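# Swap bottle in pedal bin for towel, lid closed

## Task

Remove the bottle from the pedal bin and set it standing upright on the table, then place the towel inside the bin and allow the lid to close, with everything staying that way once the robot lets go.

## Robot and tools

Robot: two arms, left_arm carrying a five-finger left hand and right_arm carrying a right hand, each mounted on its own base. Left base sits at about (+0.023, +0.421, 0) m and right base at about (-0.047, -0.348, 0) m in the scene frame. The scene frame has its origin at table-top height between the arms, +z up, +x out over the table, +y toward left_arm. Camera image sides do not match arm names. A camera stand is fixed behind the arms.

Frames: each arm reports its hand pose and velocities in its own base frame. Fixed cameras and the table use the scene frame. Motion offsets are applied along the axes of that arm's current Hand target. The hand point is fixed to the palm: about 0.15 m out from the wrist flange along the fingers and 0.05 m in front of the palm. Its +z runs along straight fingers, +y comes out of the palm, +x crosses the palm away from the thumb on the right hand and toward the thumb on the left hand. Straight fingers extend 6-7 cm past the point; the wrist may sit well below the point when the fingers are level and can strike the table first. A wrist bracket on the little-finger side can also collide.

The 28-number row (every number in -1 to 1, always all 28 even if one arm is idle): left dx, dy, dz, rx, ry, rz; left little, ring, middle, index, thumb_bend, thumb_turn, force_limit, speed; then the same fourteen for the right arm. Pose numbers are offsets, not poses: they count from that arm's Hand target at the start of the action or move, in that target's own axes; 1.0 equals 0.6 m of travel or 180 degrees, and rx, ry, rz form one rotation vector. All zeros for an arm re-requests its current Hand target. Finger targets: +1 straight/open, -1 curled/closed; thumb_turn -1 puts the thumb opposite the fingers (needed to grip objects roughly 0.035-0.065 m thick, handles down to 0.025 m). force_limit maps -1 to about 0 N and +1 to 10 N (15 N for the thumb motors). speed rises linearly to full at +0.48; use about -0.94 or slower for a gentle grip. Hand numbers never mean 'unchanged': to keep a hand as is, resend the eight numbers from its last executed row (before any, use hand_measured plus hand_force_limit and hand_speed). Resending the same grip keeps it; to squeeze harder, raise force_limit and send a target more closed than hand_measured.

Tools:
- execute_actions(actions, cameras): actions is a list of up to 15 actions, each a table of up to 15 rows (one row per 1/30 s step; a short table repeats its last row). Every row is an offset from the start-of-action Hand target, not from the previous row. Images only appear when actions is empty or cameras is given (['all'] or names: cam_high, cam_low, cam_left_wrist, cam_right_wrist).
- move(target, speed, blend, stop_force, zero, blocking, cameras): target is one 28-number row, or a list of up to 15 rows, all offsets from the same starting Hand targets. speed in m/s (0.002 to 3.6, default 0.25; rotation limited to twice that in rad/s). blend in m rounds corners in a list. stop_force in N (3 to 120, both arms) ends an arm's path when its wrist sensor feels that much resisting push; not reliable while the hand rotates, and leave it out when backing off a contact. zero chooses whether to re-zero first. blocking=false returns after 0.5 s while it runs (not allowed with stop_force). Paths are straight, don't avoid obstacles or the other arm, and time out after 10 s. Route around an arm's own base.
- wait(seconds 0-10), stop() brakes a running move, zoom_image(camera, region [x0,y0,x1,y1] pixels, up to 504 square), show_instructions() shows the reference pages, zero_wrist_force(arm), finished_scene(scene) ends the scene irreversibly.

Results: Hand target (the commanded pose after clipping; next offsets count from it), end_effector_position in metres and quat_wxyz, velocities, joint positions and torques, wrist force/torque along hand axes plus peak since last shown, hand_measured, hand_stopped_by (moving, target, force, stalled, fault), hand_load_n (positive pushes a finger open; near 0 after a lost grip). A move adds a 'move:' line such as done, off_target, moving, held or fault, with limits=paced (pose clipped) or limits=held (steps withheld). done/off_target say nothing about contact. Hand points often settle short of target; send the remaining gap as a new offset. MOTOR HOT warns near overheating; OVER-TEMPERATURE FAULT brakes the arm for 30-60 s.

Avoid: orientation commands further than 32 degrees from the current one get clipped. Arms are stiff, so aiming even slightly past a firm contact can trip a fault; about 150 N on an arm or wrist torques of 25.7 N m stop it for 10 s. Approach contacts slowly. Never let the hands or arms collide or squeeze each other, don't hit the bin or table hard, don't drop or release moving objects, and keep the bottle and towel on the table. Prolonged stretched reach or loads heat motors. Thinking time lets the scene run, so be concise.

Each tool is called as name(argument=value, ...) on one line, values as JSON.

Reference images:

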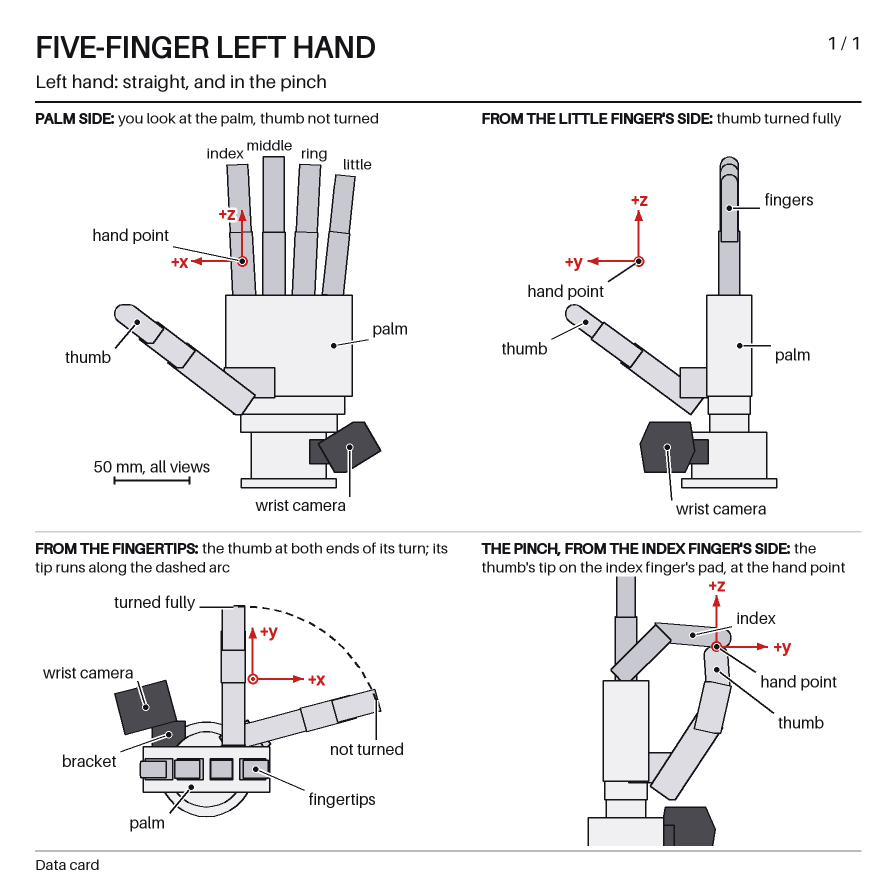

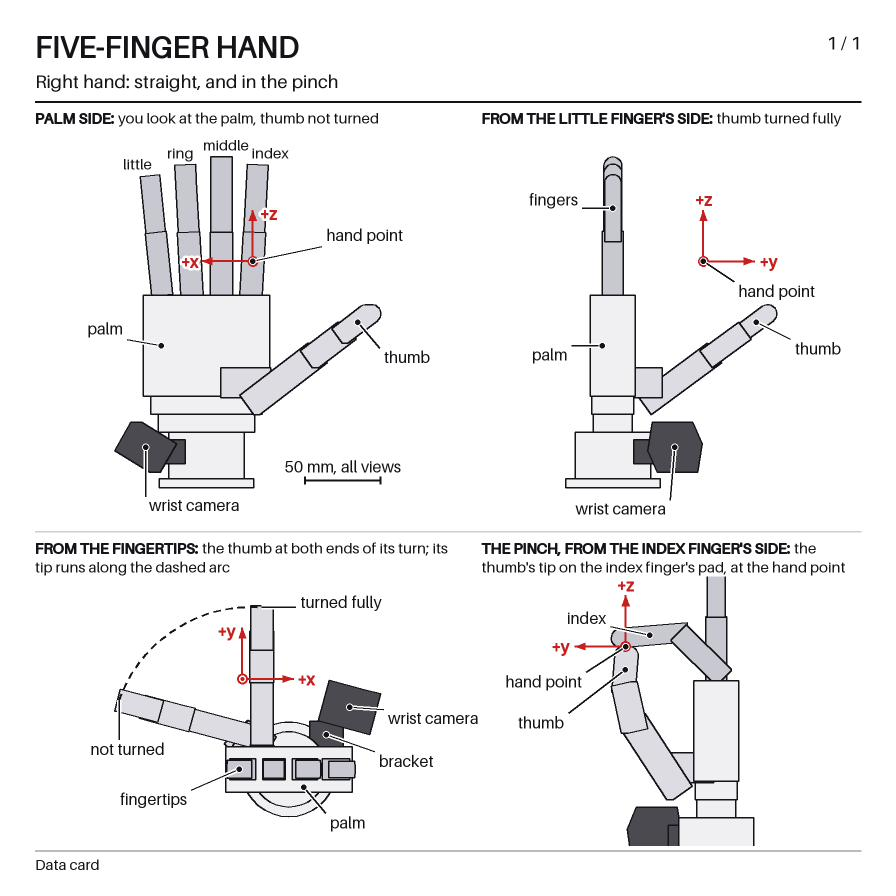

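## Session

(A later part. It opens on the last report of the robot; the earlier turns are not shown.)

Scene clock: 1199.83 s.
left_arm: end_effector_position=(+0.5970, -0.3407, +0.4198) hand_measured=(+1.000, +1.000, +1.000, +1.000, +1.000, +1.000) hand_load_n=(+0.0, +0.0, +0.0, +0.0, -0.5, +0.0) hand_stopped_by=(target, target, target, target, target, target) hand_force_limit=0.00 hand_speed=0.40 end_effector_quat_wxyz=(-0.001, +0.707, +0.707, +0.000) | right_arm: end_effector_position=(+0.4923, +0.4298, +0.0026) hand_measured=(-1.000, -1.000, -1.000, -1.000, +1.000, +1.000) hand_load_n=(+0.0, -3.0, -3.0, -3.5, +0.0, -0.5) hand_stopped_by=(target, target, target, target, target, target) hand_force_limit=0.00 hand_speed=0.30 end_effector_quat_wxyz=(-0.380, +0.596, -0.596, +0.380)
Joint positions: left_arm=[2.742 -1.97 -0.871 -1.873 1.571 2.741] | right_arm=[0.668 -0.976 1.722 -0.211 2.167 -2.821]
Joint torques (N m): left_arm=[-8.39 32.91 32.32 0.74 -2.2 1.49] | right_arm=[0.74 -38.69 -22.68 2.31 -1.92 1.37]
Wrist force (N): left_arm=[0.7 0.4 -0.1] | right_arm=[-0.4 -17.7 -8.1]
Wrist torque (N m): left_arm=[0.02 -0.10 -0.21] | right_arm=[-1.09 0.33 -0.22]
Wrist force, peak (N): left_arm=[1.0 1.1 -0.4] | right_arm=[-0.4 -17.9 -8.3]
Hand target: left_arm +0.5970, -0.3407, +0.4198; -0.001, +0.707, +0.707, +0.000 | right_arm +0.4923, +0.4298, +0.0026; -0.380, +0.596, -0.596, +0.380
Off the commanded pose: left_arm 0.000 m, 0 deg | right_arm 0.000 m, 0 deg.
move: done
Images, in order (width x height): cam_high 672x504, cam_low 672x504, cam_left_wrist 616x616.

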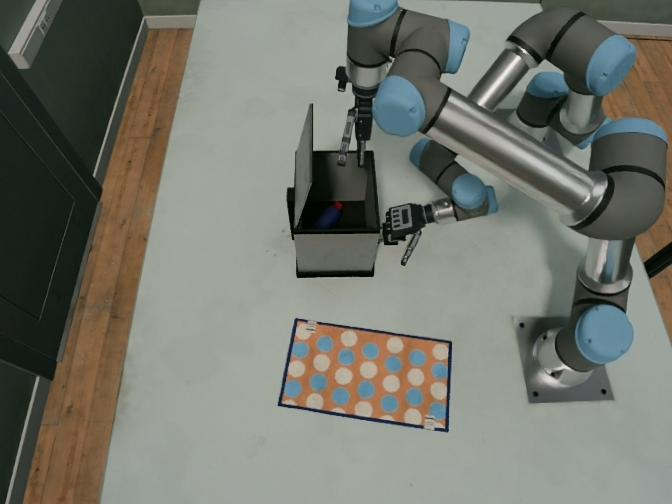

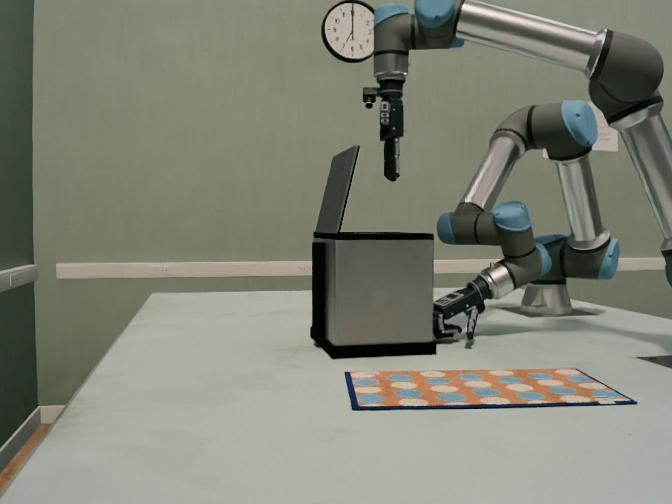

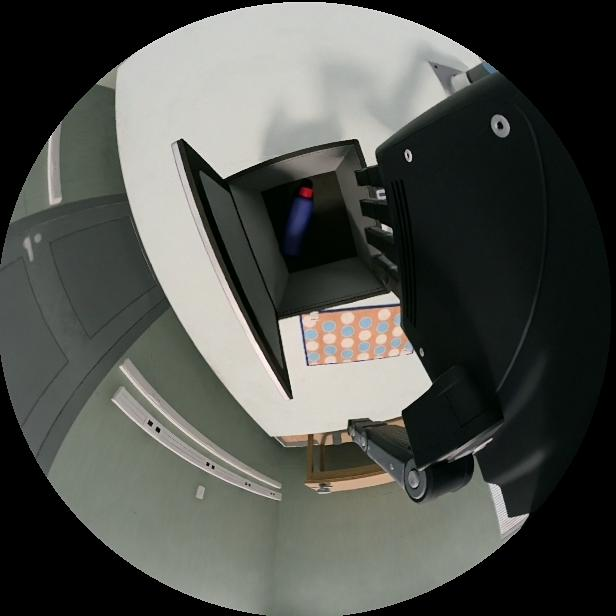

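execute_actions(actions=[])

Scene clock: 1246.27 s.
left_arm: end_effector_position=(+0.5970, -0.3407, +0.4198) hand_measured=(+1.000, +1.000, +1.000, +1.000, +1.000, +1.000) hand_load_n=(+0.0, +0.0, -0.5, -0.5, +0.0, +0.0) hand_stopped_by=(target, target, target, target, target, target) hand_force_limit=0.00 hand_speed=0.40 end_effector_quat_wxyz=(-0.001, +0.707, +0.707, +0.000) | right_arm: end_effector_position=(+0.4923, +0.4298, +0.0026) hand_measured=(-1.000, -1.000, -1.000, -1.000, +1.000, +1.000) hand_load_n=(+0.0, -3.0, -3.0, -3.5, +0.0, +0.0) hand_stopped_by=(target, target, target, target, target, target) hand_force_limit=0.00 hand_speed=0.30 end_effector_quat_wxyz=(-0.380, +0.596, -0.596, +0.380)
Joint positions: left_arm=[2.742 -1.97 -0.871 -1.873 1.571 2.741] | right_arm=[0.668 -0.976 1.722 -0.211 2.167 -2.821]
Joint velocities: within noise
Joint torques (N m): left_arm=[-8.45 32.82 32.51 0.79 -2.08 1.71] | right_arm=[4.32 -38.31 -22.95 1.61 -1.86 1.45]
Wrist force (N): left_arm=[0.7 0.2 0.0] | right_arm=[-0.1 -17.5 -8.2]
Wrist torque (N m): left_arm=[-0.01 -0.09 -0.21] | right_arm=[-1.06 0.28 -0.19]
Wrist force, peak (N): left_arm=[1.1 0.4 -0.3] | right_arm=[-0.3 -18.0 -8.2]
Hand target: left_arm +0.5970, -0.3407, +0.4198; -0.001, +0.707, +0.707, +0.000 | right_arm +0.4923, +0.4298, +0.0026; -0.380, +0.596, -0.596, +0.380
Off the commanded pose: left_arm 0.000 m, 0 deg | right_arm 0.000 m, 0 deg.

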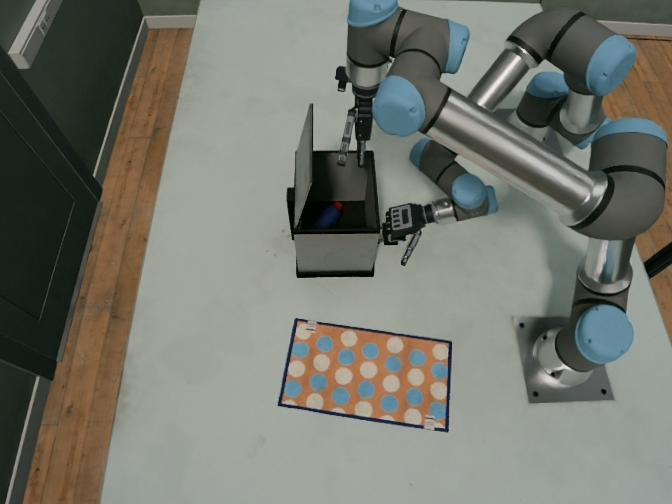

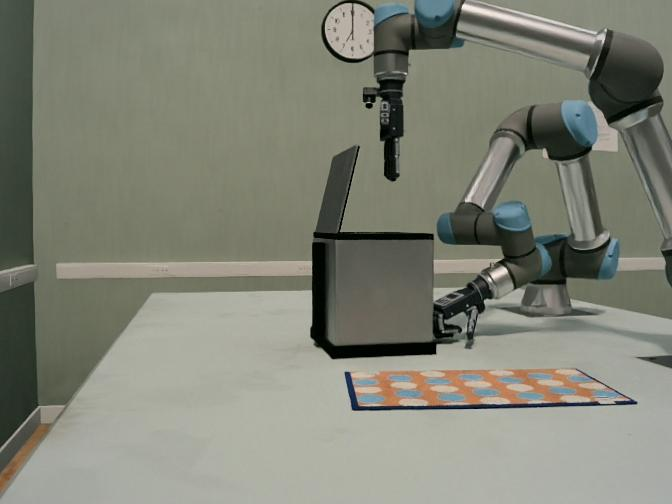

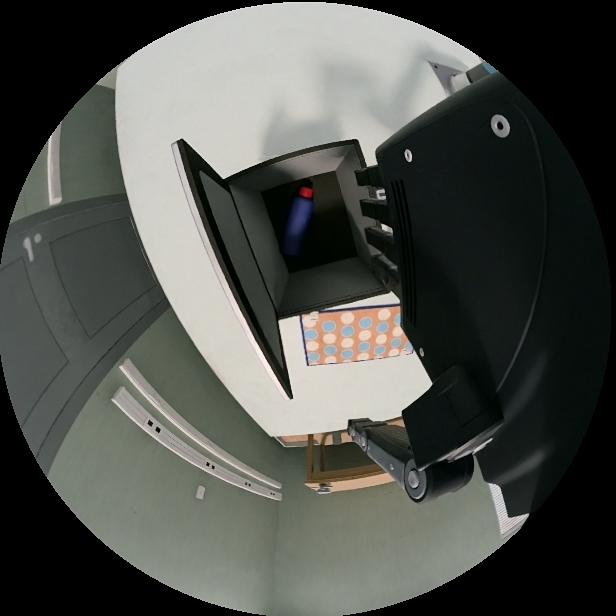

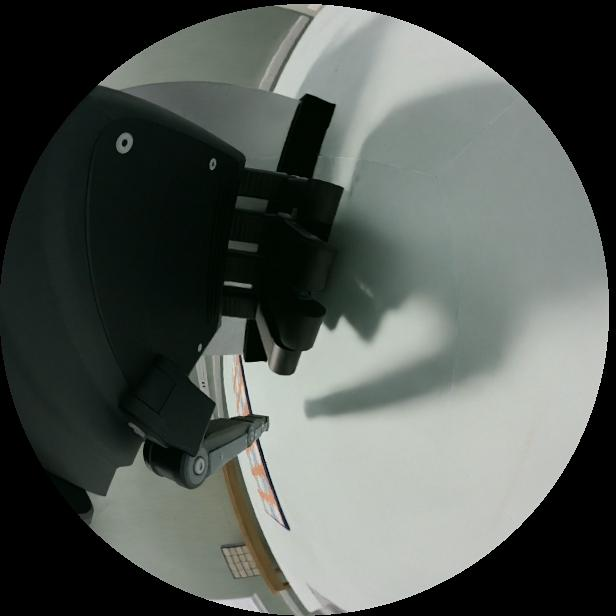

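zoom_image(camera="cam_left_wrist", region=[210, 130, 430, 330])

zoom_image(camera="cam_high", region=[280, 90, 420, 290])

Scaled by 2.291 from the camera's 616x616 image, which has a finer 880x880 frame.

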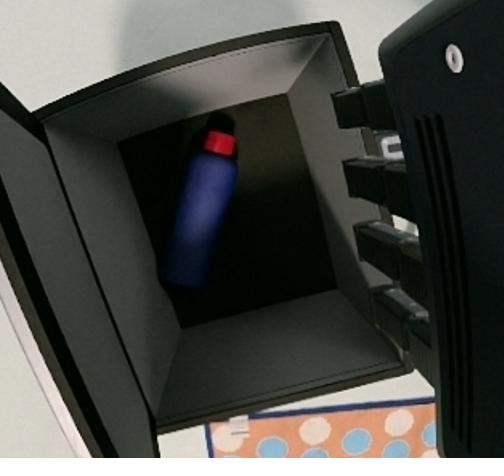

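Scaled by 2.520 from the camera's 672x504 image, which has a finer 960x720 frame.

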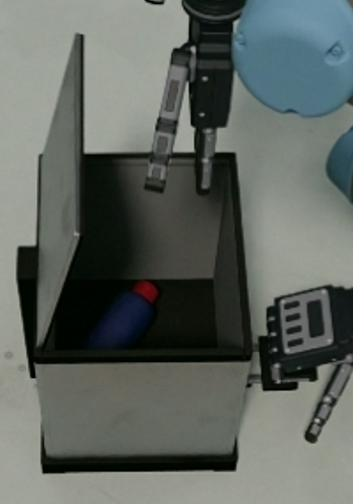

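move(target=[-0.005,-0.0333,0.15,0.0818,0.0197,0.1492,0.5,0.5,0.5,0.5,1,-1,0,0.2,0,0.00906,0.00423,0,0,0,-1,-1,-1,-1,1,1,0,0.3], speed=0.1, cameras=["cam_low","cam_left_wrist","cam_high"])

Scene clock: 1589.57 s.
left_arm: end_effector_position=(+0.5769, -0.3436, +0.3298) hand_measured=(+0.500, +0.500, +0.500, +0.500, +1.000, -1.000) hand_load_n=(+0.0, +0.0, +0.0, +0.0, +0.0, +0.0) hand_stopped_by=(target, target, target, target, target, target) hand_force_limit=0.00 hand_speed=0.20 end_effector_quat_wxyz=(-0.112, +0.845, +0.518, -0.069) | right_arm: end_effector_position=(+0.4923, +0.4298, -0.0034) hand_measured=(-1.000, -1.000, -1.000, -1.000, +1.000, +1.000) hand_load_n=(+0.0, -5.0, -4.5, -4.0, +0.0, +0.0) hand_stopped_by=(target, target, target, target, target, target) hand_force_limit=0.00 hand_speed=0.30 end_effector_quat_wxyz=(-0.380, +0.596, -0.596, +0.380)
Joint positions: left_arm=[2.757 -2.023 -0.944 -2.008 1.593 3.225] | right_arm=[0.668 -0.966 1.725 -0.224 2.167 -2.821]
Joint torques (N m): left_arm=[-6.19 35.22 10.96 0.36 2.06 1.83] | right_arm=[-7.39 11.3 19.58 3.82 -3.78 0.35]
Wrist force (N): left_arm=[0.3 0.3 -0.1] | right_arm=[-0.4 -60.1 -43.6]
Wrist torque (N m): left_arm=[0.05 -0.02 -0.24] | right_arm=[-0.13 1.15 -1.16]
Wrist force, peak (N): left_arm=[0.9 0.6 0.0] | right_arm=[0.1 -60.7 -44.3]
Hand target: left_arm +0.5769, -0.3437, +0.3298; -0.112, +0.845, +0.518, -0.069 | right_arm +0.4923, +0.4298, -0.0034; -0.380, +0.596, -0.596, +0.380
Off the commanded pose: left_arm 0.000 m, 0 deg | right_arm 0.000 m, 0 deg.
move: done
Images, in order (width x height): cam_high 672x504, cam_low 672x504, cam_left_wrist 616x616.

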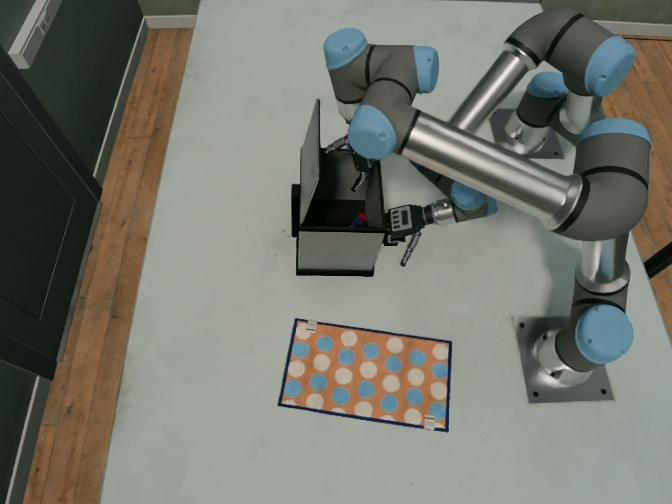

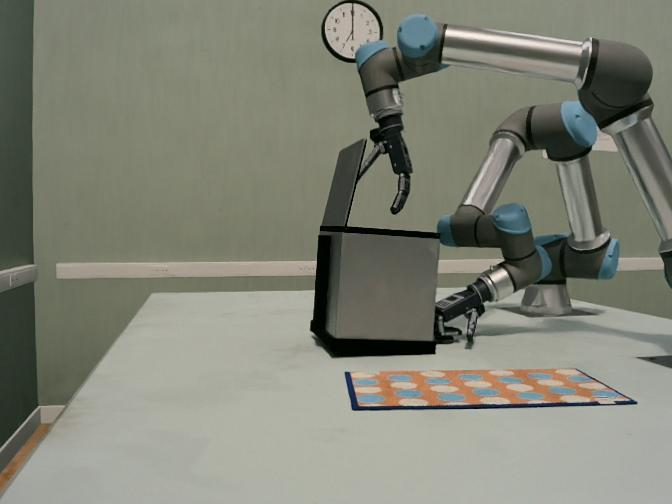

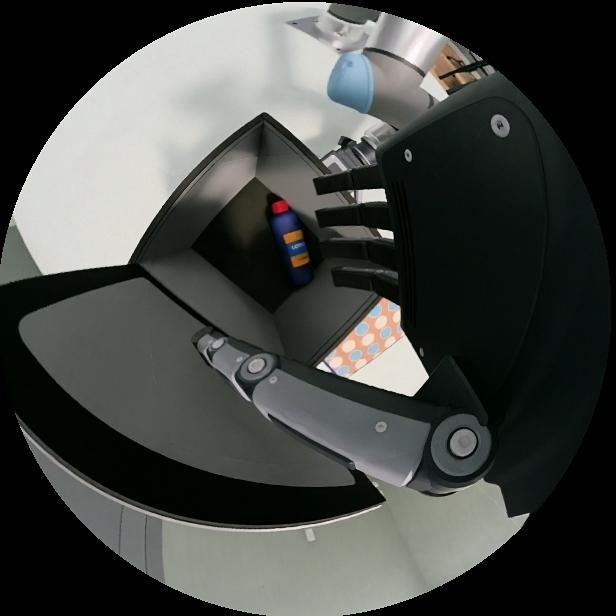

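move(target=[0,0,0,0,0,0,0.5,0.5,0.5,0.5,1,-1,0,0.2,0,-0.00755,-0.00353,0,0,0,-1,-1,-1,-1,1,1,0,0.3], speed=0.01, cameras=["cam_low","cam_left_wrist","cam_high"])

Scene clock: 1596.70 s.
left_arm: end_effector_position=(+0.5769, -0.3437, +0.3298) hand_measured=(+0.500, +0.500, +0.500, +0.500, +1.000, -1.000) hand_load_n=(+0.0, +0.0, +0.0, +0.0, +0.0, +0.0) hand_stopped_by=(target, target, target, target, target, target) hand_force_limit=0.00 hand_speed=0.20 end_effector_quat_wxyz=(-0.112, +0.845, +0.518, -0.069) | right_arm: end_effector_position=(+0.4923, +0.4297, +0.0015) hand_measured=(-1.000, -1.000, -1.000, -1.000, +1.000, +1.000) hand_load_n=(+0.0, -3.0, -3.0, -3.5, +0.0, -0.5) hand_stopped_by=(target, target, target, target, target, target) hand_force_limit=0.00 hand_speed=0.30 end_effector_quat_wxyz=(-0.380, +0.596, -0.596, +0.380)
Joint positions: left_arm=[2.757 -2.023 -0.944 -2.008 1.593 3.225] | right_arm=[0.668 -0.974 1.722 -0.213 2.167 -2.821]
Joint torques (N m): left_arm=[-8.27 34.86 11.21 0.39 2.04 1.6] | right_arm=[9.66 -33.02 -15.88 5.42 -0.89 -2.02]
Wrist force (N): left_arm=[0.4 0.2 0.0] | right_arm=[-0.6 -28.8 -2.0]
Wrist torque (N m): left_arm=[0.02 -0.03 -0.23] | right_arm=[-1.49 0.17 -0.47]
Wrist force, peak (N): left_arm=[0.8 0.3 0.1] | right_arm=[-0.2 -60.5 -43.4]
Hand target: left_arm +0.5769, -0.3437, +0.3298; -0.112, +0.845, +0.518, -0.069 | right_arm +0.4923, +0.4298, +0.0016; -0.380, +0.596, -0.596, +0.380
Off the commanded pose: left_arm 0.000 m, 0 deg | right_arm 0.000 m, 0 deg.
move: done
Images, in order (width x height): cam_high 672x504, cam_low 672x504, cam_left_wrist 616x616.

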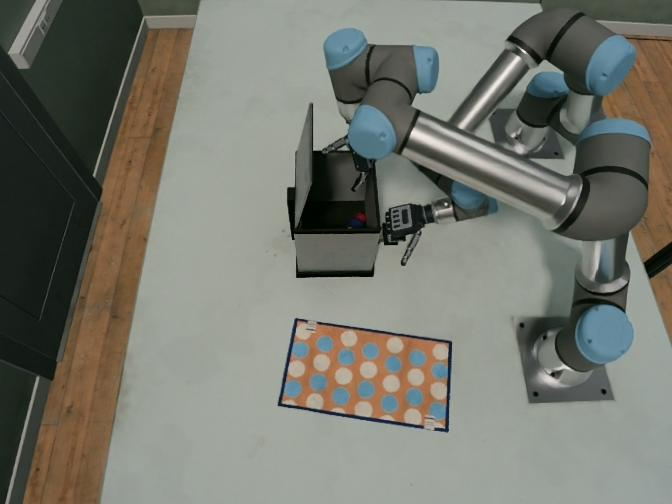

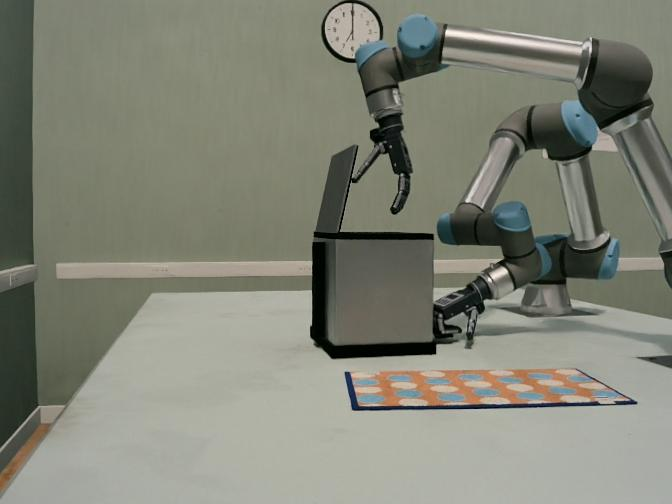

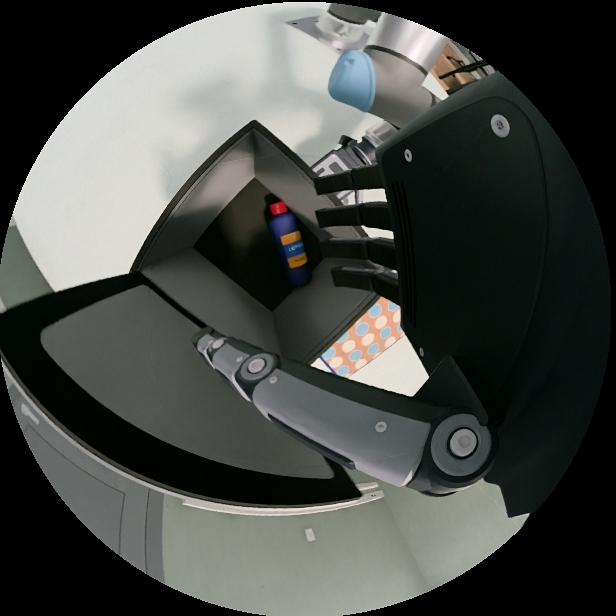

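zoom_image(camera="cam_left_wrist", region=[130, 110, 390, 370])

zoom_image(camera="cam_high", region=[280, 90, 420, 290])

Scaled by 1.938 from the camera's 616x616 image, which has a finer 880x880 frame.

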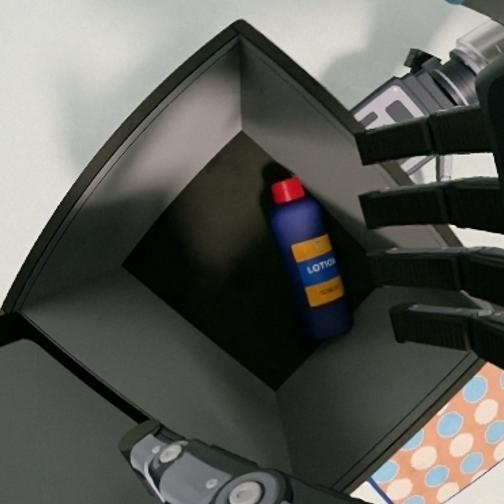

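Scaled by 2.520 from the camera's 672x504 image, which has a finer 960x720 frame.

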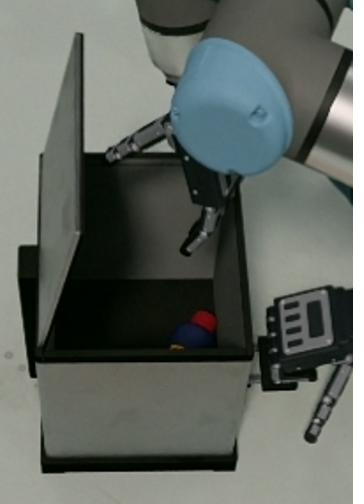

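move(target=[-0.0458,0.0447,0.126,0,-0.0389,-0.1451,1,1,1,1,1,-1,0,0.2,0,0,0,0,0,0,-1,-1,-1,-1,1,1,0,0.3], speed=0.15, cameras=["cam_left_wrist","cam_high"])

NO LINK: the link to the robot was lost, through no command of yours. Nothing of this call was sent. You have no control until a person gives it back. Your reply's later calls are not run. To wait, call execute_actions with no actions. The wait itself costs no score and uses none of the scene's actions.

execute_actions(actions=[], cameras=["cam_left_wrist","cam_high"])

NO LINK, STILL. Call execute_actions again with no actions.

execute_actions(actions=[], cameras=["cam_left_wrist","cam_high"])

Scene clock: 1739.17 s.
left_arm: end_effector_position=(+0.5769, -0.3437, +0.3298) hand_measured=(+0.500, +0.500, +0.500, +0.500, +1.000, -1.000) hand_load_n=(+0.0, +0.0, +0.0, +0.0, +0.0, +0.0) hand_stopped_by=(target, target, target, target, target, target) hand_force_limit=0.00 hand_speed=0.20 end_effector_quat_wxyz=(-0.112, +0.845, +0.518, -0.069) | right_arm: end_effector_position=(+0.4924, +0.4299, +0.0018) hand_measured=(-1.000, -1.000, -1.000, -1.000, +1.000, +1.000) hand_load_n=(+0.0, -3.0, -2.5, -2.5, +0.0, +0.0) hand_stopped_by=(target, target, target, target, target, target) hand_force_limit=0.00 hand_speed=0.30 end_effector_quat_wxyz=(-0.380, +0.596, -0.596, +0.380)
Joint positions: left_arm=[2.757 -2.023 -0.944 -2.008 1.593 3.225] | right_arm=[0.668 -0.975 1.722 -0.213 2.167 -2.821]
Joint velocities: within noise
Joint torques (N m): left_arm=[-0.67 42.04 22.29 2.13 -0.09 0.14] | right_arm=[-0.68 -35.16 -14.93 1.03 0.52 0.08]
Wrist force (N): left_arm=[0.6 0.6 -0.1] | right_arm=[0.6 -24.9 -2.2]
Wrist torque (N m): left_arm=[0.09 -0.06 -0.23] | right_arm=[-1.37 0.17 -0.37]
Wrist force, peak (N): left_arm=[0.8 0.6 0.0] | right_arm=[-0.3 -27.5 -4.0]
Hand target: left_arm +0.5769, -0.3437, +0.3298; -0.112, +0.845, +0.518, -0.069 | right_arm +0.4924, +0.4299, +0.0018; -0.380, +0.596, -0.596, +0.380
NO CONTROL: the link to the robot is back, but no person has given control back yet, so this result shows no pictures. Call execute_actions again with no actions. Where a move or wait says "fault", it means the lost link, not a fault of the arm.

execute_actions(actions=[], cameras=["cam_left_wrist","cam_high"])

Scene clock: 1771.53 s.
left_arm: end_effector_position=(+0.5769, -0.3437, +0.3298) hand_measured=(+0.500, +0.500, +0.500, +0.500, +1.000, -1.000) hand_load_n=(+0.0, +0.0, +0.0, +0.0, +0.0, +0.0) hand_stopped_by=(target, target, target, target, target, target) hand_force_limit=0.00 hand_speed=0.20 end_effector_quat_wxyz=(-0.112, +0.845, +0.518, -0.069) | right_arm: end_effector_position=(+0.4924, +0.4299, +0.0018) hand_measured=(-1.000, -1.000, -1.000, -1.000, +1.000, +1.000) hand_load_n=(+0.0, -3.0, -2.5, -2.5, +0.0, +0.0) hand_stopped_by=(target, target, target, target, target, target) hand_force_limit=0.00 hand_speed=0.30 end_effector_quat_wxyz=(-0.380, +0.596, -0.596, +0.380)
Joint positions: left_arm=[2.757 -2.023 -0.944 -2.008 1.593 3.225] | right_arm=[0.668 -0.975 1.722 -0.213 2.167 -2.821]
Joint velocities: within noise
Joint torques (N m): left_arm=[-0.17 42.37 22.22 2.18 -0.15 0.1] | right_arm=[0.21 -34.89 -14.48 1.18 0.57 0.06]
Wrist force (N): left_arm=[0.4 0.3 -0.3] | right_arm=[0.8 -24.7 -2.4]
Wrist torque (N m): left_arm=[0.06 -0.04 -0.23] | right_arm=[-1.35 0.15 -0.35]
Wrist force, peak (N): left_arm=[0.9 0.4 0.0] | right_arm=[0.5 -25.2 -2.5]
Hand target: left_arm +0.5769, -0.3437, +0.3298; -0.112, +0.845, +0.518, -0.069 | right_arm +0.4924, +0.4299, +0.0018; -0.380, +0.596, -0.596, +0.380
NO CONTROL, STILL: no person has given control back yet. Call execute_actions again with no actions.

execute_actions(actions=[], cameras=["cam_left_wrist","cam_high"])

Scene clock: 1779.83 s.
left_arm: end_effector_position=(+0.5769, -0.3437, +0.3298) hand_measured=(+0.500, +0.500, +0.500, +0.500, +1.000, -1.000) hand_load_n=(+0.0, +0.5, +0.0, +0.0, +0.0, +0.0) hand_stopped_by=(target, target, target, target, target, target) hand_force_limit=0.00 hand_speed=0.20 end_effector_quat_wxyz=(-0.112, +0.845, +0.518, -0.069) | right_arm: end_effector_position=(+0.4924, +0.4299, +0.0018) hand_measured=(-1.000, -1.000, -1.000, -1.000, +1.000, +1.000) hand_load_n=(+0.0, -2.5, -2.5, -3.0, +0.0, +0.0) hand_stopped_by=(target, target, target, target, target, target) hand_force_limit=0.00 hand_speed=0.30 end_effector_quat_wxyz=(-0.380, +0.596, -0.596, +0.380)
Joint positions: left_arm=[2.757 -2.023 -0.944 -2.008 1.593 3.225] | right_arm=[0.668 -0.975 1.722 -0.213 2.167 -2.821]
Joint velocities: within noise
Joint torques (N m): left_arm=[-1.55 42.36 21.95 2.07 -0.05 0.23] | right_arm=[-0.66 -34.27 -14.82 1.1 0.47 0.09]
Wrist force (N): left_arm=[0.4 0.2 0.0] | right_arm=[0.7 -24.9 -2.3]
Wrist torque (N m): left_arm=[0.03 -0.02 -0.23] | right_arm=[-1.39 0.16 -0.36]
Wrist force, peak (N): left_arm=[0.7 0.5 0.0] | right_arm=[0.6 -25.3 -2.5]
Hand target: left_arm +0.5769, -0.3437, +0.3298; -0.112, +0.845, +0.518, -0.069 | right_arm +0.4924, +0.4299, +0.0018; -0.380, +0.596, -0.596, +0.380
CONTROL GIVEN BACK BY A PERSON. The arms hold where they stopped. Commands run again from your next reply on.
Images, in order (width x height): cam_high 672x504, cam_left_wrist 616x616.

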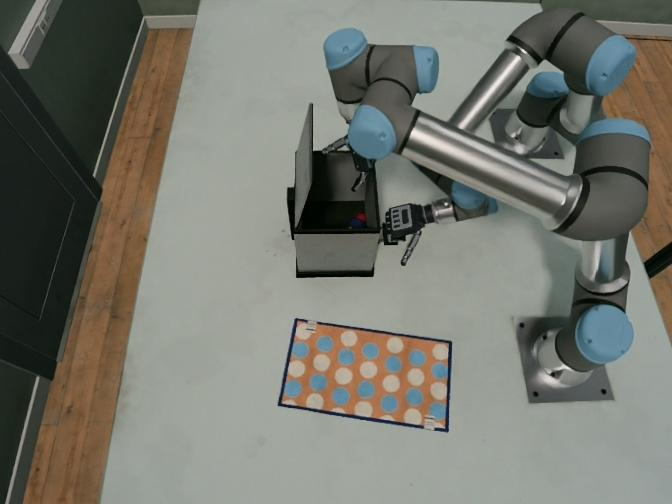

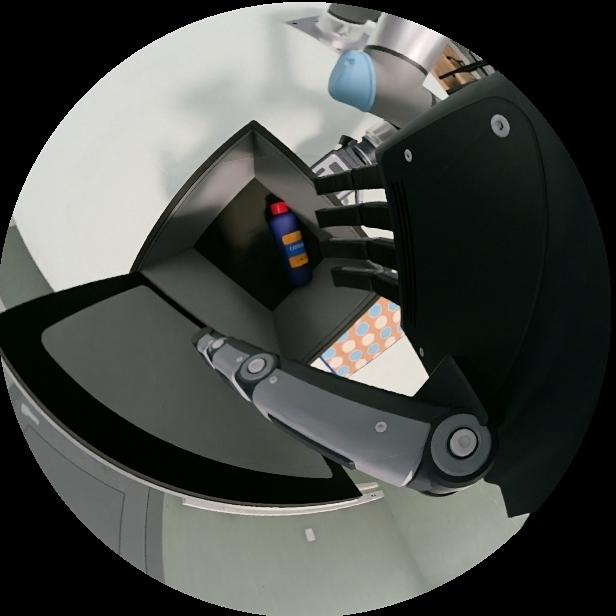

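move(target=[-0.0458,0.0447,0.126,0,-0.0389,-0.1451,1,1,1,1,1,-1,0,0.2,0,0,0,0,0,0,-1,-1,-1,-1,1,1,0,0.3], speed=0.15, cameras=["cam_left_wrist","cam_high"])

Scene clock: 1786.37 s.
left_arm: end_effector_position=(+0.5699, -0.3710, +0.2499) hand_measured=(+1.000, +1.000, +1.000, +1.000, +1.000, -1.000) hand_load_n=(+0.0, +0.0, +0.0, +0.0, +0.0, -0.5) hand_stopped_by=(target, target, target, target, target, target) hand_force_limit=0.00 hand_speed=0.20 end_effector_quat_wxyz=(-0.093, +0.701, +0.701, -0.093) | right_arm: end_effector_position=(+0.4924, +0.4299, +0.0018) hand_measured=(-1.000, -1.000, -1.000, -1.000, +1.000, +1.000) hand_load_n=(+0.0, -4.0, -4.5, -4.5, +0.0, +0.0) hand_stopped_by=(target, target, target, target, target, target) hand_force_limit=0.00 hand_speed=0.30 end_effector_quat_wxyz=(-0.380, +0.596, -0.596, +0.380)
Joint positions: left_arm=[2.724 -2.065 -1.091 -1.798 1.465 2.736] | right_arm=[0.668 -0.975 1.722 -0.213 2.167 -2.821]
Joint torques (N m): left_arm=[-8.34 37.08 11 3.95 -2.37 -1.31] | right_arm=[0.01 -36.85 -14.74 1.1 0.41 0.01]
Wrist force (N): left_arm=[1.0 0.4 0.1] | right_arm=[-3.3 -21.6 -7.4]
Wrist torque (N m): left_arm=[0.04 -0.11 -0.02] | right_arm=[-1.33 0.41 -0.28]
Wrist force, peak (N): left_arm=[17.7 -14.1 -72.3] | right_arm=[1.0 -24.7 -2.8]
Hand target: left_arm +0.5699, -0.3710, +0.2498; -0.093, +0.701, +0.701, -0.093 | right_arm +0.4924, +0.4299, +0.0018; -0.380, +0.596, -0.596, +0.380
Off the commanded pose: left_arm 0.000 m, 0 deg | right_arm 0.000 m, 0 deg.
CONTROL GIVEN BACK BY A PERSON, as an earlier result said. Commands run again.
move: done
Images, in order (width x height): cam_high 672x504, cam_left_wrist 616x616.

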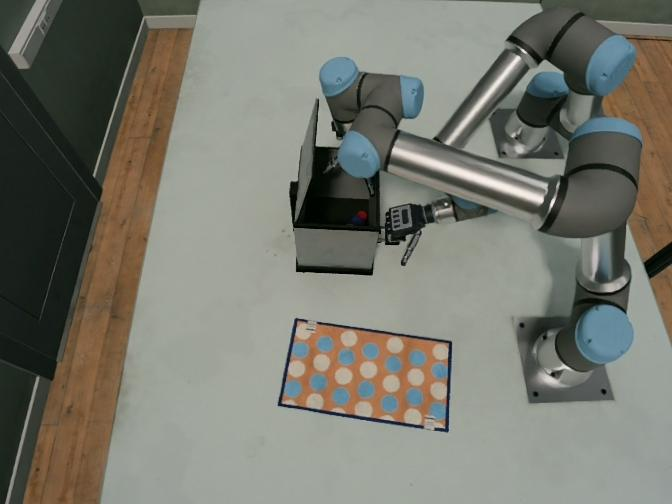

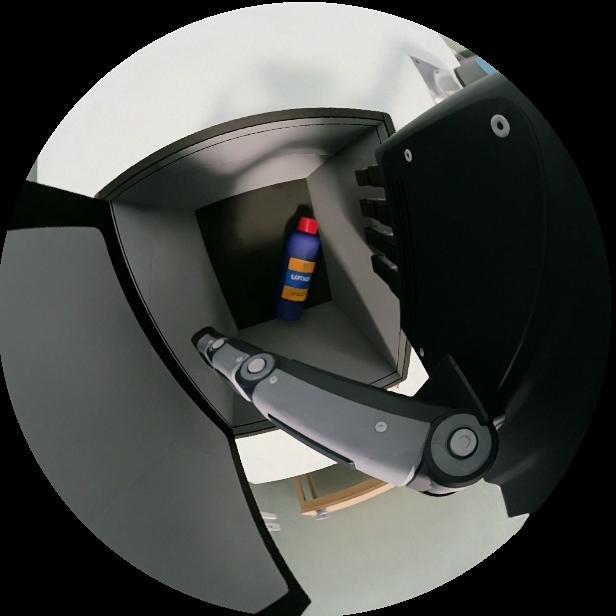

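zoom_image(camera="cam_high", region=[280, 90, 420, 290])

zoom_image(camera="cam_left_wrist", region=[150, 130, 410, 390])

Scaled by 2.520 from the camera's 672x504 image, which has a finer 960x720 frame.

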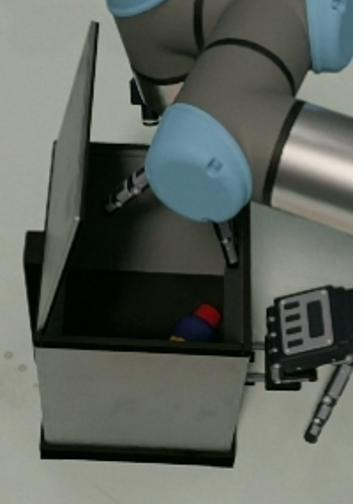

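Scaled by 1.938 from the camera's 616x616 image, which has a finer 880x880 frame.

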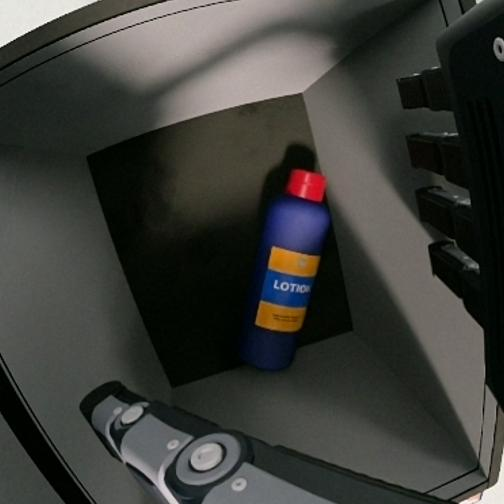

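move(target=[0,0.0647,0.2415,0,0,0,1,1,1,1,1,-1,0,0.2,0,0,0,0,0,0,-1,-1,-1,-1,1,1,0,0.3], speed=0.04, stop_force=6, cameras=["cam_left_wrist","cam_high"])

Scene clock: 1842.07 s.
left_arm: end_effector_position=(+0.5697, -0.3709, +0.1128) hand_measured=(+1.000, +1.000, +1.000, +1.000, +1.000, -1.000) hand_load_n=(+0.0, +0.0, -4.5, -3.5, +0.0, +0.0) hand_stopped_by=(target, target, target, target, target, target) hand_force_limit=0.00 hand_speed=0.20 end_effector_quat_wxyz=(-0.093, +0.701, +0.701, -0.093) | right_arm: end_effector_position=(+0.4924, +0.4299, +0.0018) hand_measured=(-1.000, -1.000, -1.000, -1.000, +1.000, +1.000) hand_load_n=(-0.5, -4.0, -4.5, -4.5, +0.5, +0.0) hand_stopped_by=(target, target, target, target, target, target) hand_force_limit=0.00 hand_speed=0.30 end_effector_quat_wxyz=(-0.380, +0.596, -0.596, +0.380)
Joint positions: left_arm=[2.724 -2.124 -1.355 -1.474 1.465 2.736] | right_arm=[0.668 -0.975 1.722 -0.213 2.167 -2.821]
Joint torques (N m): left_arm=[-7.14 51.51 30.75 -1.09 0.83 -1.36] | right_arm=[-1.29 -31.91 -14.55 3.61 0.8 0.05]
Wrist force (N): left_arm=[0.8 6.6 0.3] | right_arm=[-3.5 -20.2 -8.8]
Wrist torque (N m): left_arm=[-0.12 -0.21 -0.08] | right_arm=[-1.30 0.43 -0.25]
Wrist force, peak (N): left_arm=[-1.4 2.1 -23.4] | right_arm=[-3.1 -22.4 -8.6]
Hand target: left_arm +0.5697, -0.3709, +0.1128; -0.093, +0.701, +0.701, -0.093 (not the last commanded pose) | right_arm +0.4924, +0.4299, +0.0018; -0.380, +0.596, -0.596, +0.380
Off the commanded pose: left_arm 0.013 m, 0 deg | right_arm 0.000 m, 0 deg.
move: contact (left_arm)
Images, in order (width x height): cam_high 672x504, cam_left_wrist 616x616.

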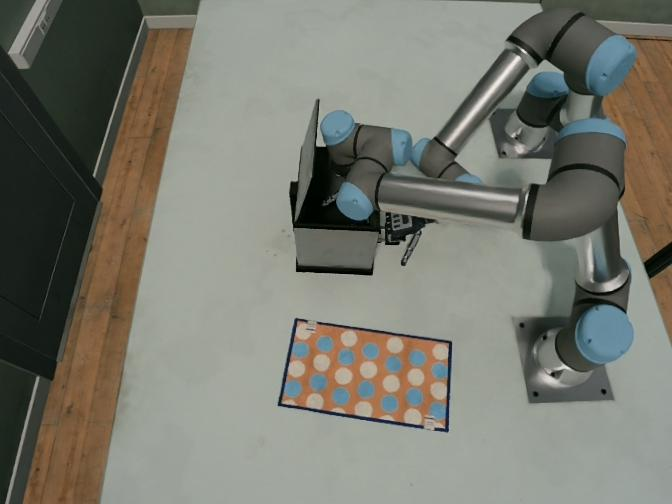

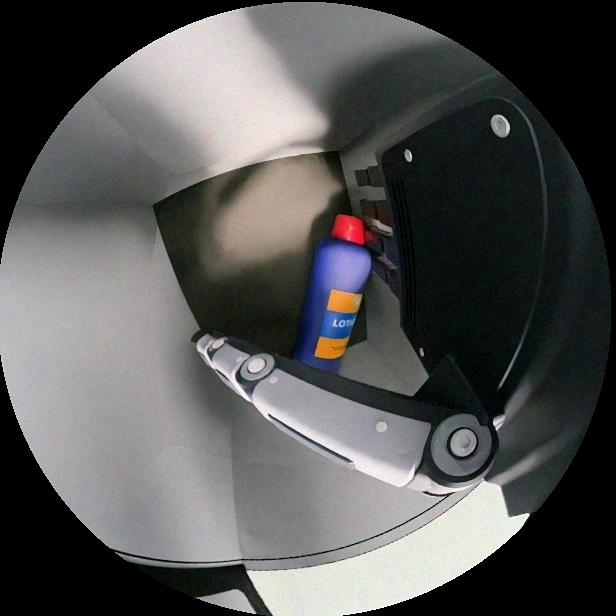

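zoom_image(camera="cam_left_wrist", region=[270, 130, 450, 400])

Scaled by 1.867 from the camera's 616x616 image, which has a finer 880x880 frame.

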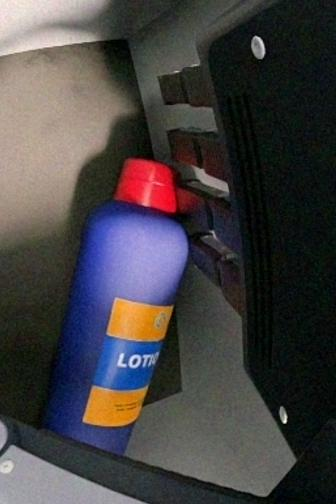

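move(target=[0,0.057,0.0192,0,0,0,1,1,1,1,1,-1,0,0.2,0,0,0,0,0,0,-1,-1,-1,-1,1,1,0,0.3], speed=0.03, stop_force=14, cameras=["cam_left_wrist"])

Scene clock: 1857.03 s.
left_arm: end_effector_position=(+0.5706, -0.3709, +0.1122) hand_measured=(+1.000, +1.000, +1.000, +1.000, +1.000, -1.000) hand_load_n=(+0.0, +0.0, +0.5, +0.5, +0.0, +0.0) hand_stopped_by=(target, target, target, target, target, target) hand_force_limit=0.00 hand_speed=0.20 end_effector_quat_wxyz=(-0.093, +0.701, +0.701, -0.093) | right_arm: end_effector_position=(+0.4924, +0.4299, +0.0018) hand_measured=(-1.000, -1.000, -1.000, -1.000, +1.000, +1.000) hand_load_n=(-0.5, -4.0, -4.5, -4.5, +0.0, +0.0) hand_stopped_by=(target, target, target, target, target, target) hand_force_limit=0.00 hand_speed=0.30 end_effector_quat_wxyz=(-0.380, +0.596, -0.596, +0.380)
Joint positions: left_arm=[2.724 -2.127 -1.353 -1.474 1.465 2.736] | right_arm=[0.668 -0.975 1.722 -0.213 2.167 -2.821]
Joint torques (N m): left_arm=[-7.04 47.58 8.59 1.22 -0.73 -1.21] | right_arm=[-0.09 -17.2 -15 1.2 0.97 0.27]
Wrist force (N): left_arm=[0.6 -6.1 -5.8] | right_arm=[-3.3 -22.2 -7.4]
Wrist torque (N m): left_arm=[0.48 -0.27 0.00] | right_arm=[-1.36 0.41 -0.30]
Wrist force, peak (N): left_arm=[-1.1 -14.1 -12.0] | right_arm=[-2.9 -25.1 -6.2]
Hand target: left_arm +0.5706, -0.3709, +0.1122; -0.093, +0.701, +0.701, -0.093 (not the last commanded pose) | right_arm +0.4924, +0.4299, +0.0018; -0.380, +0.596, -0.596, +0.380
Off the commanded pose: left_arm 0.035 m, 0 deg | right_arm 0.000 m, 0 deg.
move: contact (left_arm)
Images, in order (width x height): cam_left_wrist 616x616.

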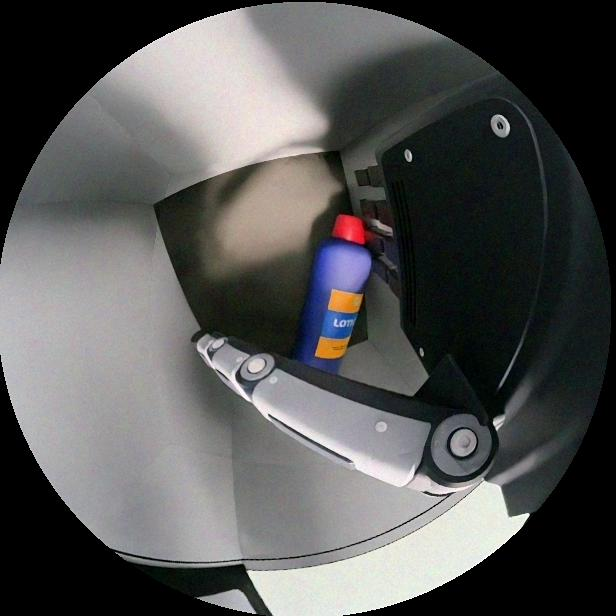

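move(target=[[0,0.0148,-0.0092,0,0,0,1,1,1,1,1,-1,0,0.2,0,0,0,0,0,0,-1,-1,-1,-1,1,1,0,0.3],[0,0.03,-0.0167,0,0,0,1,1,1,1,1,-1,0,0.2,0,0,0,0,0,0,-1,-1,-1,-1,1,1,0,0.3],[0,0.0542,-0.0232,0,0,0,1,1,1,1,1,-1,0,0.2,0,0,0,0,0,0,-1,-1,-1,-1,1,1,0,0.3]], speed=0.04, blend=0.005, stop_force=25, cameras=["cam_left_wrist"])

Scene clock: 1895.40 s.
left_arm: end_effector_position=(+0.6030, -0.3711, +0.1173) hand_measured=(+1.000, +1.000, +1.000, +1.000, +1.000, -1.000) hand_load_n=(+0.0, +0.0, +0.5, +5.5, +0.0, +0.0) hand_stopped_by=(target, target, target, target, target, target) hand_force_limit=0.00 hand_speed=0.20 end_effector_quat_wxyz=(-0.093, +0.701, +0.701, -0.093) | right_arm: end_effector_position=(+0.4926, +0.4300, +0.0021) hand_measured=(-1.000, -1.000, -1.000, -1.000, +1.000, +1.000) hand_load_n=(-8.5, -13.0, -16.0, -14.0, +0.0, +0.0) hand_stopped_by=(target, target, target, target, target, target) hand_force_limit=0.00 hand_speed=0.30 end_effector_quat_wxyz=(-0.381, +0.596, -0.596, +0.381)
Joint positions: left_arm=[2.742 -2.186 -1.242 -1.528 1.47 2.754] | right_arm=[0.668 -0.975 1.722 -0.213 2.167 -2.821]
Joint torques (N m): left_arm=[38 21.75 14.03 10.25 4.57 -0.51] | right_arm=[6.56 24.2 37.16 11.01 -4.67 0.2]
Wrist force (N): left_arm=[-10.9 -36.7 -40.5] | right_arm=[3.2 -86.3 -25.3]
Wrist torque (N m): left_arm=[3.89 -0.89 -0.65] | right_arm=[-2.81 0.74 -1.90]
Wrist force, peak (N): left_arm=[-15.0 -42.9 -46.9] | right_arm=[3.0 -89.0 -24.7]
Hand target: left_arm +0.6030, -0.3711, +0.1173; -0.093, +0.701, +0.701, -0.093 (not the last commanded pose) | right_arm +0.4926, +0.4299, +0.0020; -0.381, +0.596, -0.596, +0.380
Off the commanded pose: left_arm 0.003 m, 0 deg | right_arm 0.000 m, 0 deg.
move: contact (left_arm, right_arm); path passed 2 of 3 targets
Images, in order (width x height): cam_left_wrist 616x616.

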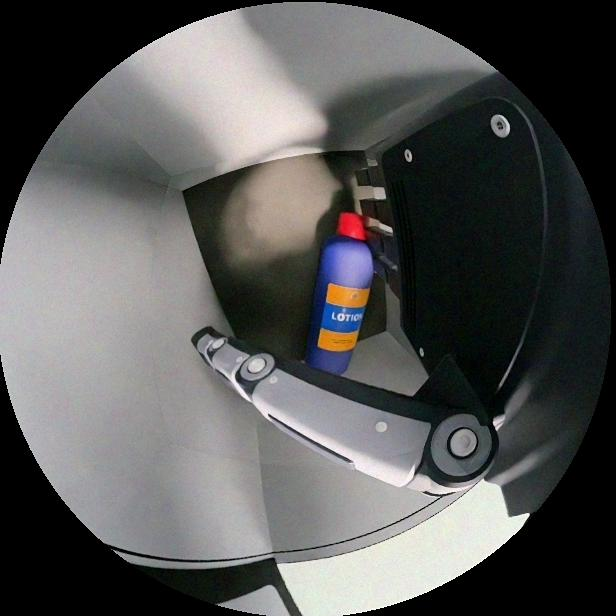

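move(target=[0,-0.0365,-0.0075,0,0,0,1,1,1,1,1,-1,0,0.2,0,0,0,0,0,0,-1,-1,-1,-1,1,1,0,0.3], speed=0.04, cameras=["cam_left_wrist","cam_low","cam_high"])

Scene clock: 1905.20 s.
left_arm: end_effector_position=(+0.5831, -0.3711, +0.1274) hand_measured=(+1.000, +1.000, +1.000, +1.000, +1.000, -1.000) hand_load_n=(+0.0, +0.0, +0.0, +0.0, +0.0, +0.0) hand_stopped_by=(target, target, target, target, target, target) hand_force_limit=0.00 hand_speed=0.20 end_effector_quat_wxyz=(-0.093, +0.701, +0.701, -0.093) | right_arm: end_effector_position=(+0.4924, +0.4299, +0.0019) hand_measured=(-1.000, -1.000, -1.000, -1.000, +1.000, +1.000) hand_load_n=(+0.0, -3.5, -4.0, -4.0, +0.0, +0.0) hand_stopped_by=(target, target, target, target, target, target) hand_force_limit=0.00 hand_speed=0.30 end_effector_quat_wxyz=(-0.380, +0.596, -0.596, +0.380)
Joint positions: left_arm=[2.731 -2.139 -1.292 -1.523 1.467 2.743] | right_arm=[0.668 -0.975 1.722 -0.213 2.167 -2.821]
Joint torques (N m): left_arm=[-8.1 51.13 10.64 3.95 -2.33 -1.38] | right_arm=[0.41 -36.46 -18.38 0.61 2.1 0.01]
Wrist force (N): left_arm=[1.9 0.6 -0.1] | right_arm=[-3.3 -21.9 -5.8]
Wrist torque (N m): left_arm=[0.07 -0.27 0.04] | right_arm=[-1.38 0.38 -0.30]
Wrist force, peak (N): left_arm=[-11.5 -37.1 -40.5] | right_arm=[3.1 -87.1 -24.6]
Hand target: left_arm +0.5831, -0.3711, +0.1274; -0.093, +0.701, +0.701, -0.093 | right_arm +0.4926, +0.4299, +0.0020; -0.381, +0.596, -0.596, +0.380
Off the commanded pose: left_arm 0.000 m, 0 deg | right_arm 0.000 m, 0 deg.
move: done
Images, in order (width x height): cam_high 672x504, cam_low 672x504, cam_left_wrist 616x616.

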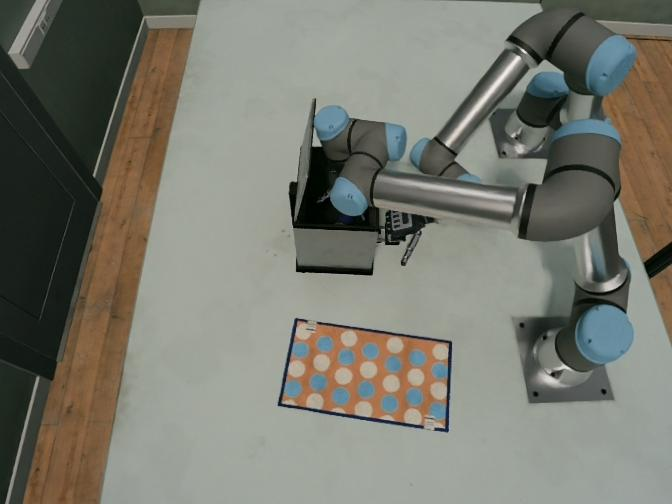

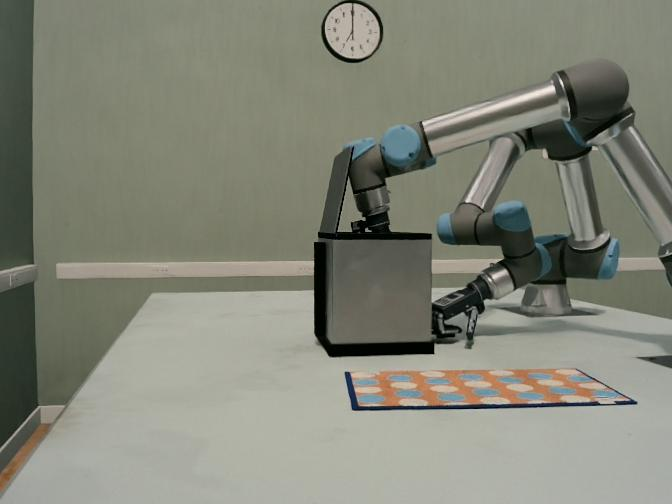

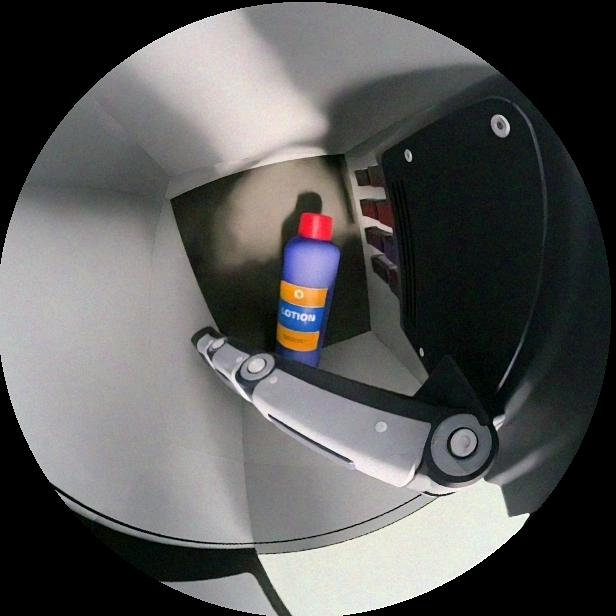

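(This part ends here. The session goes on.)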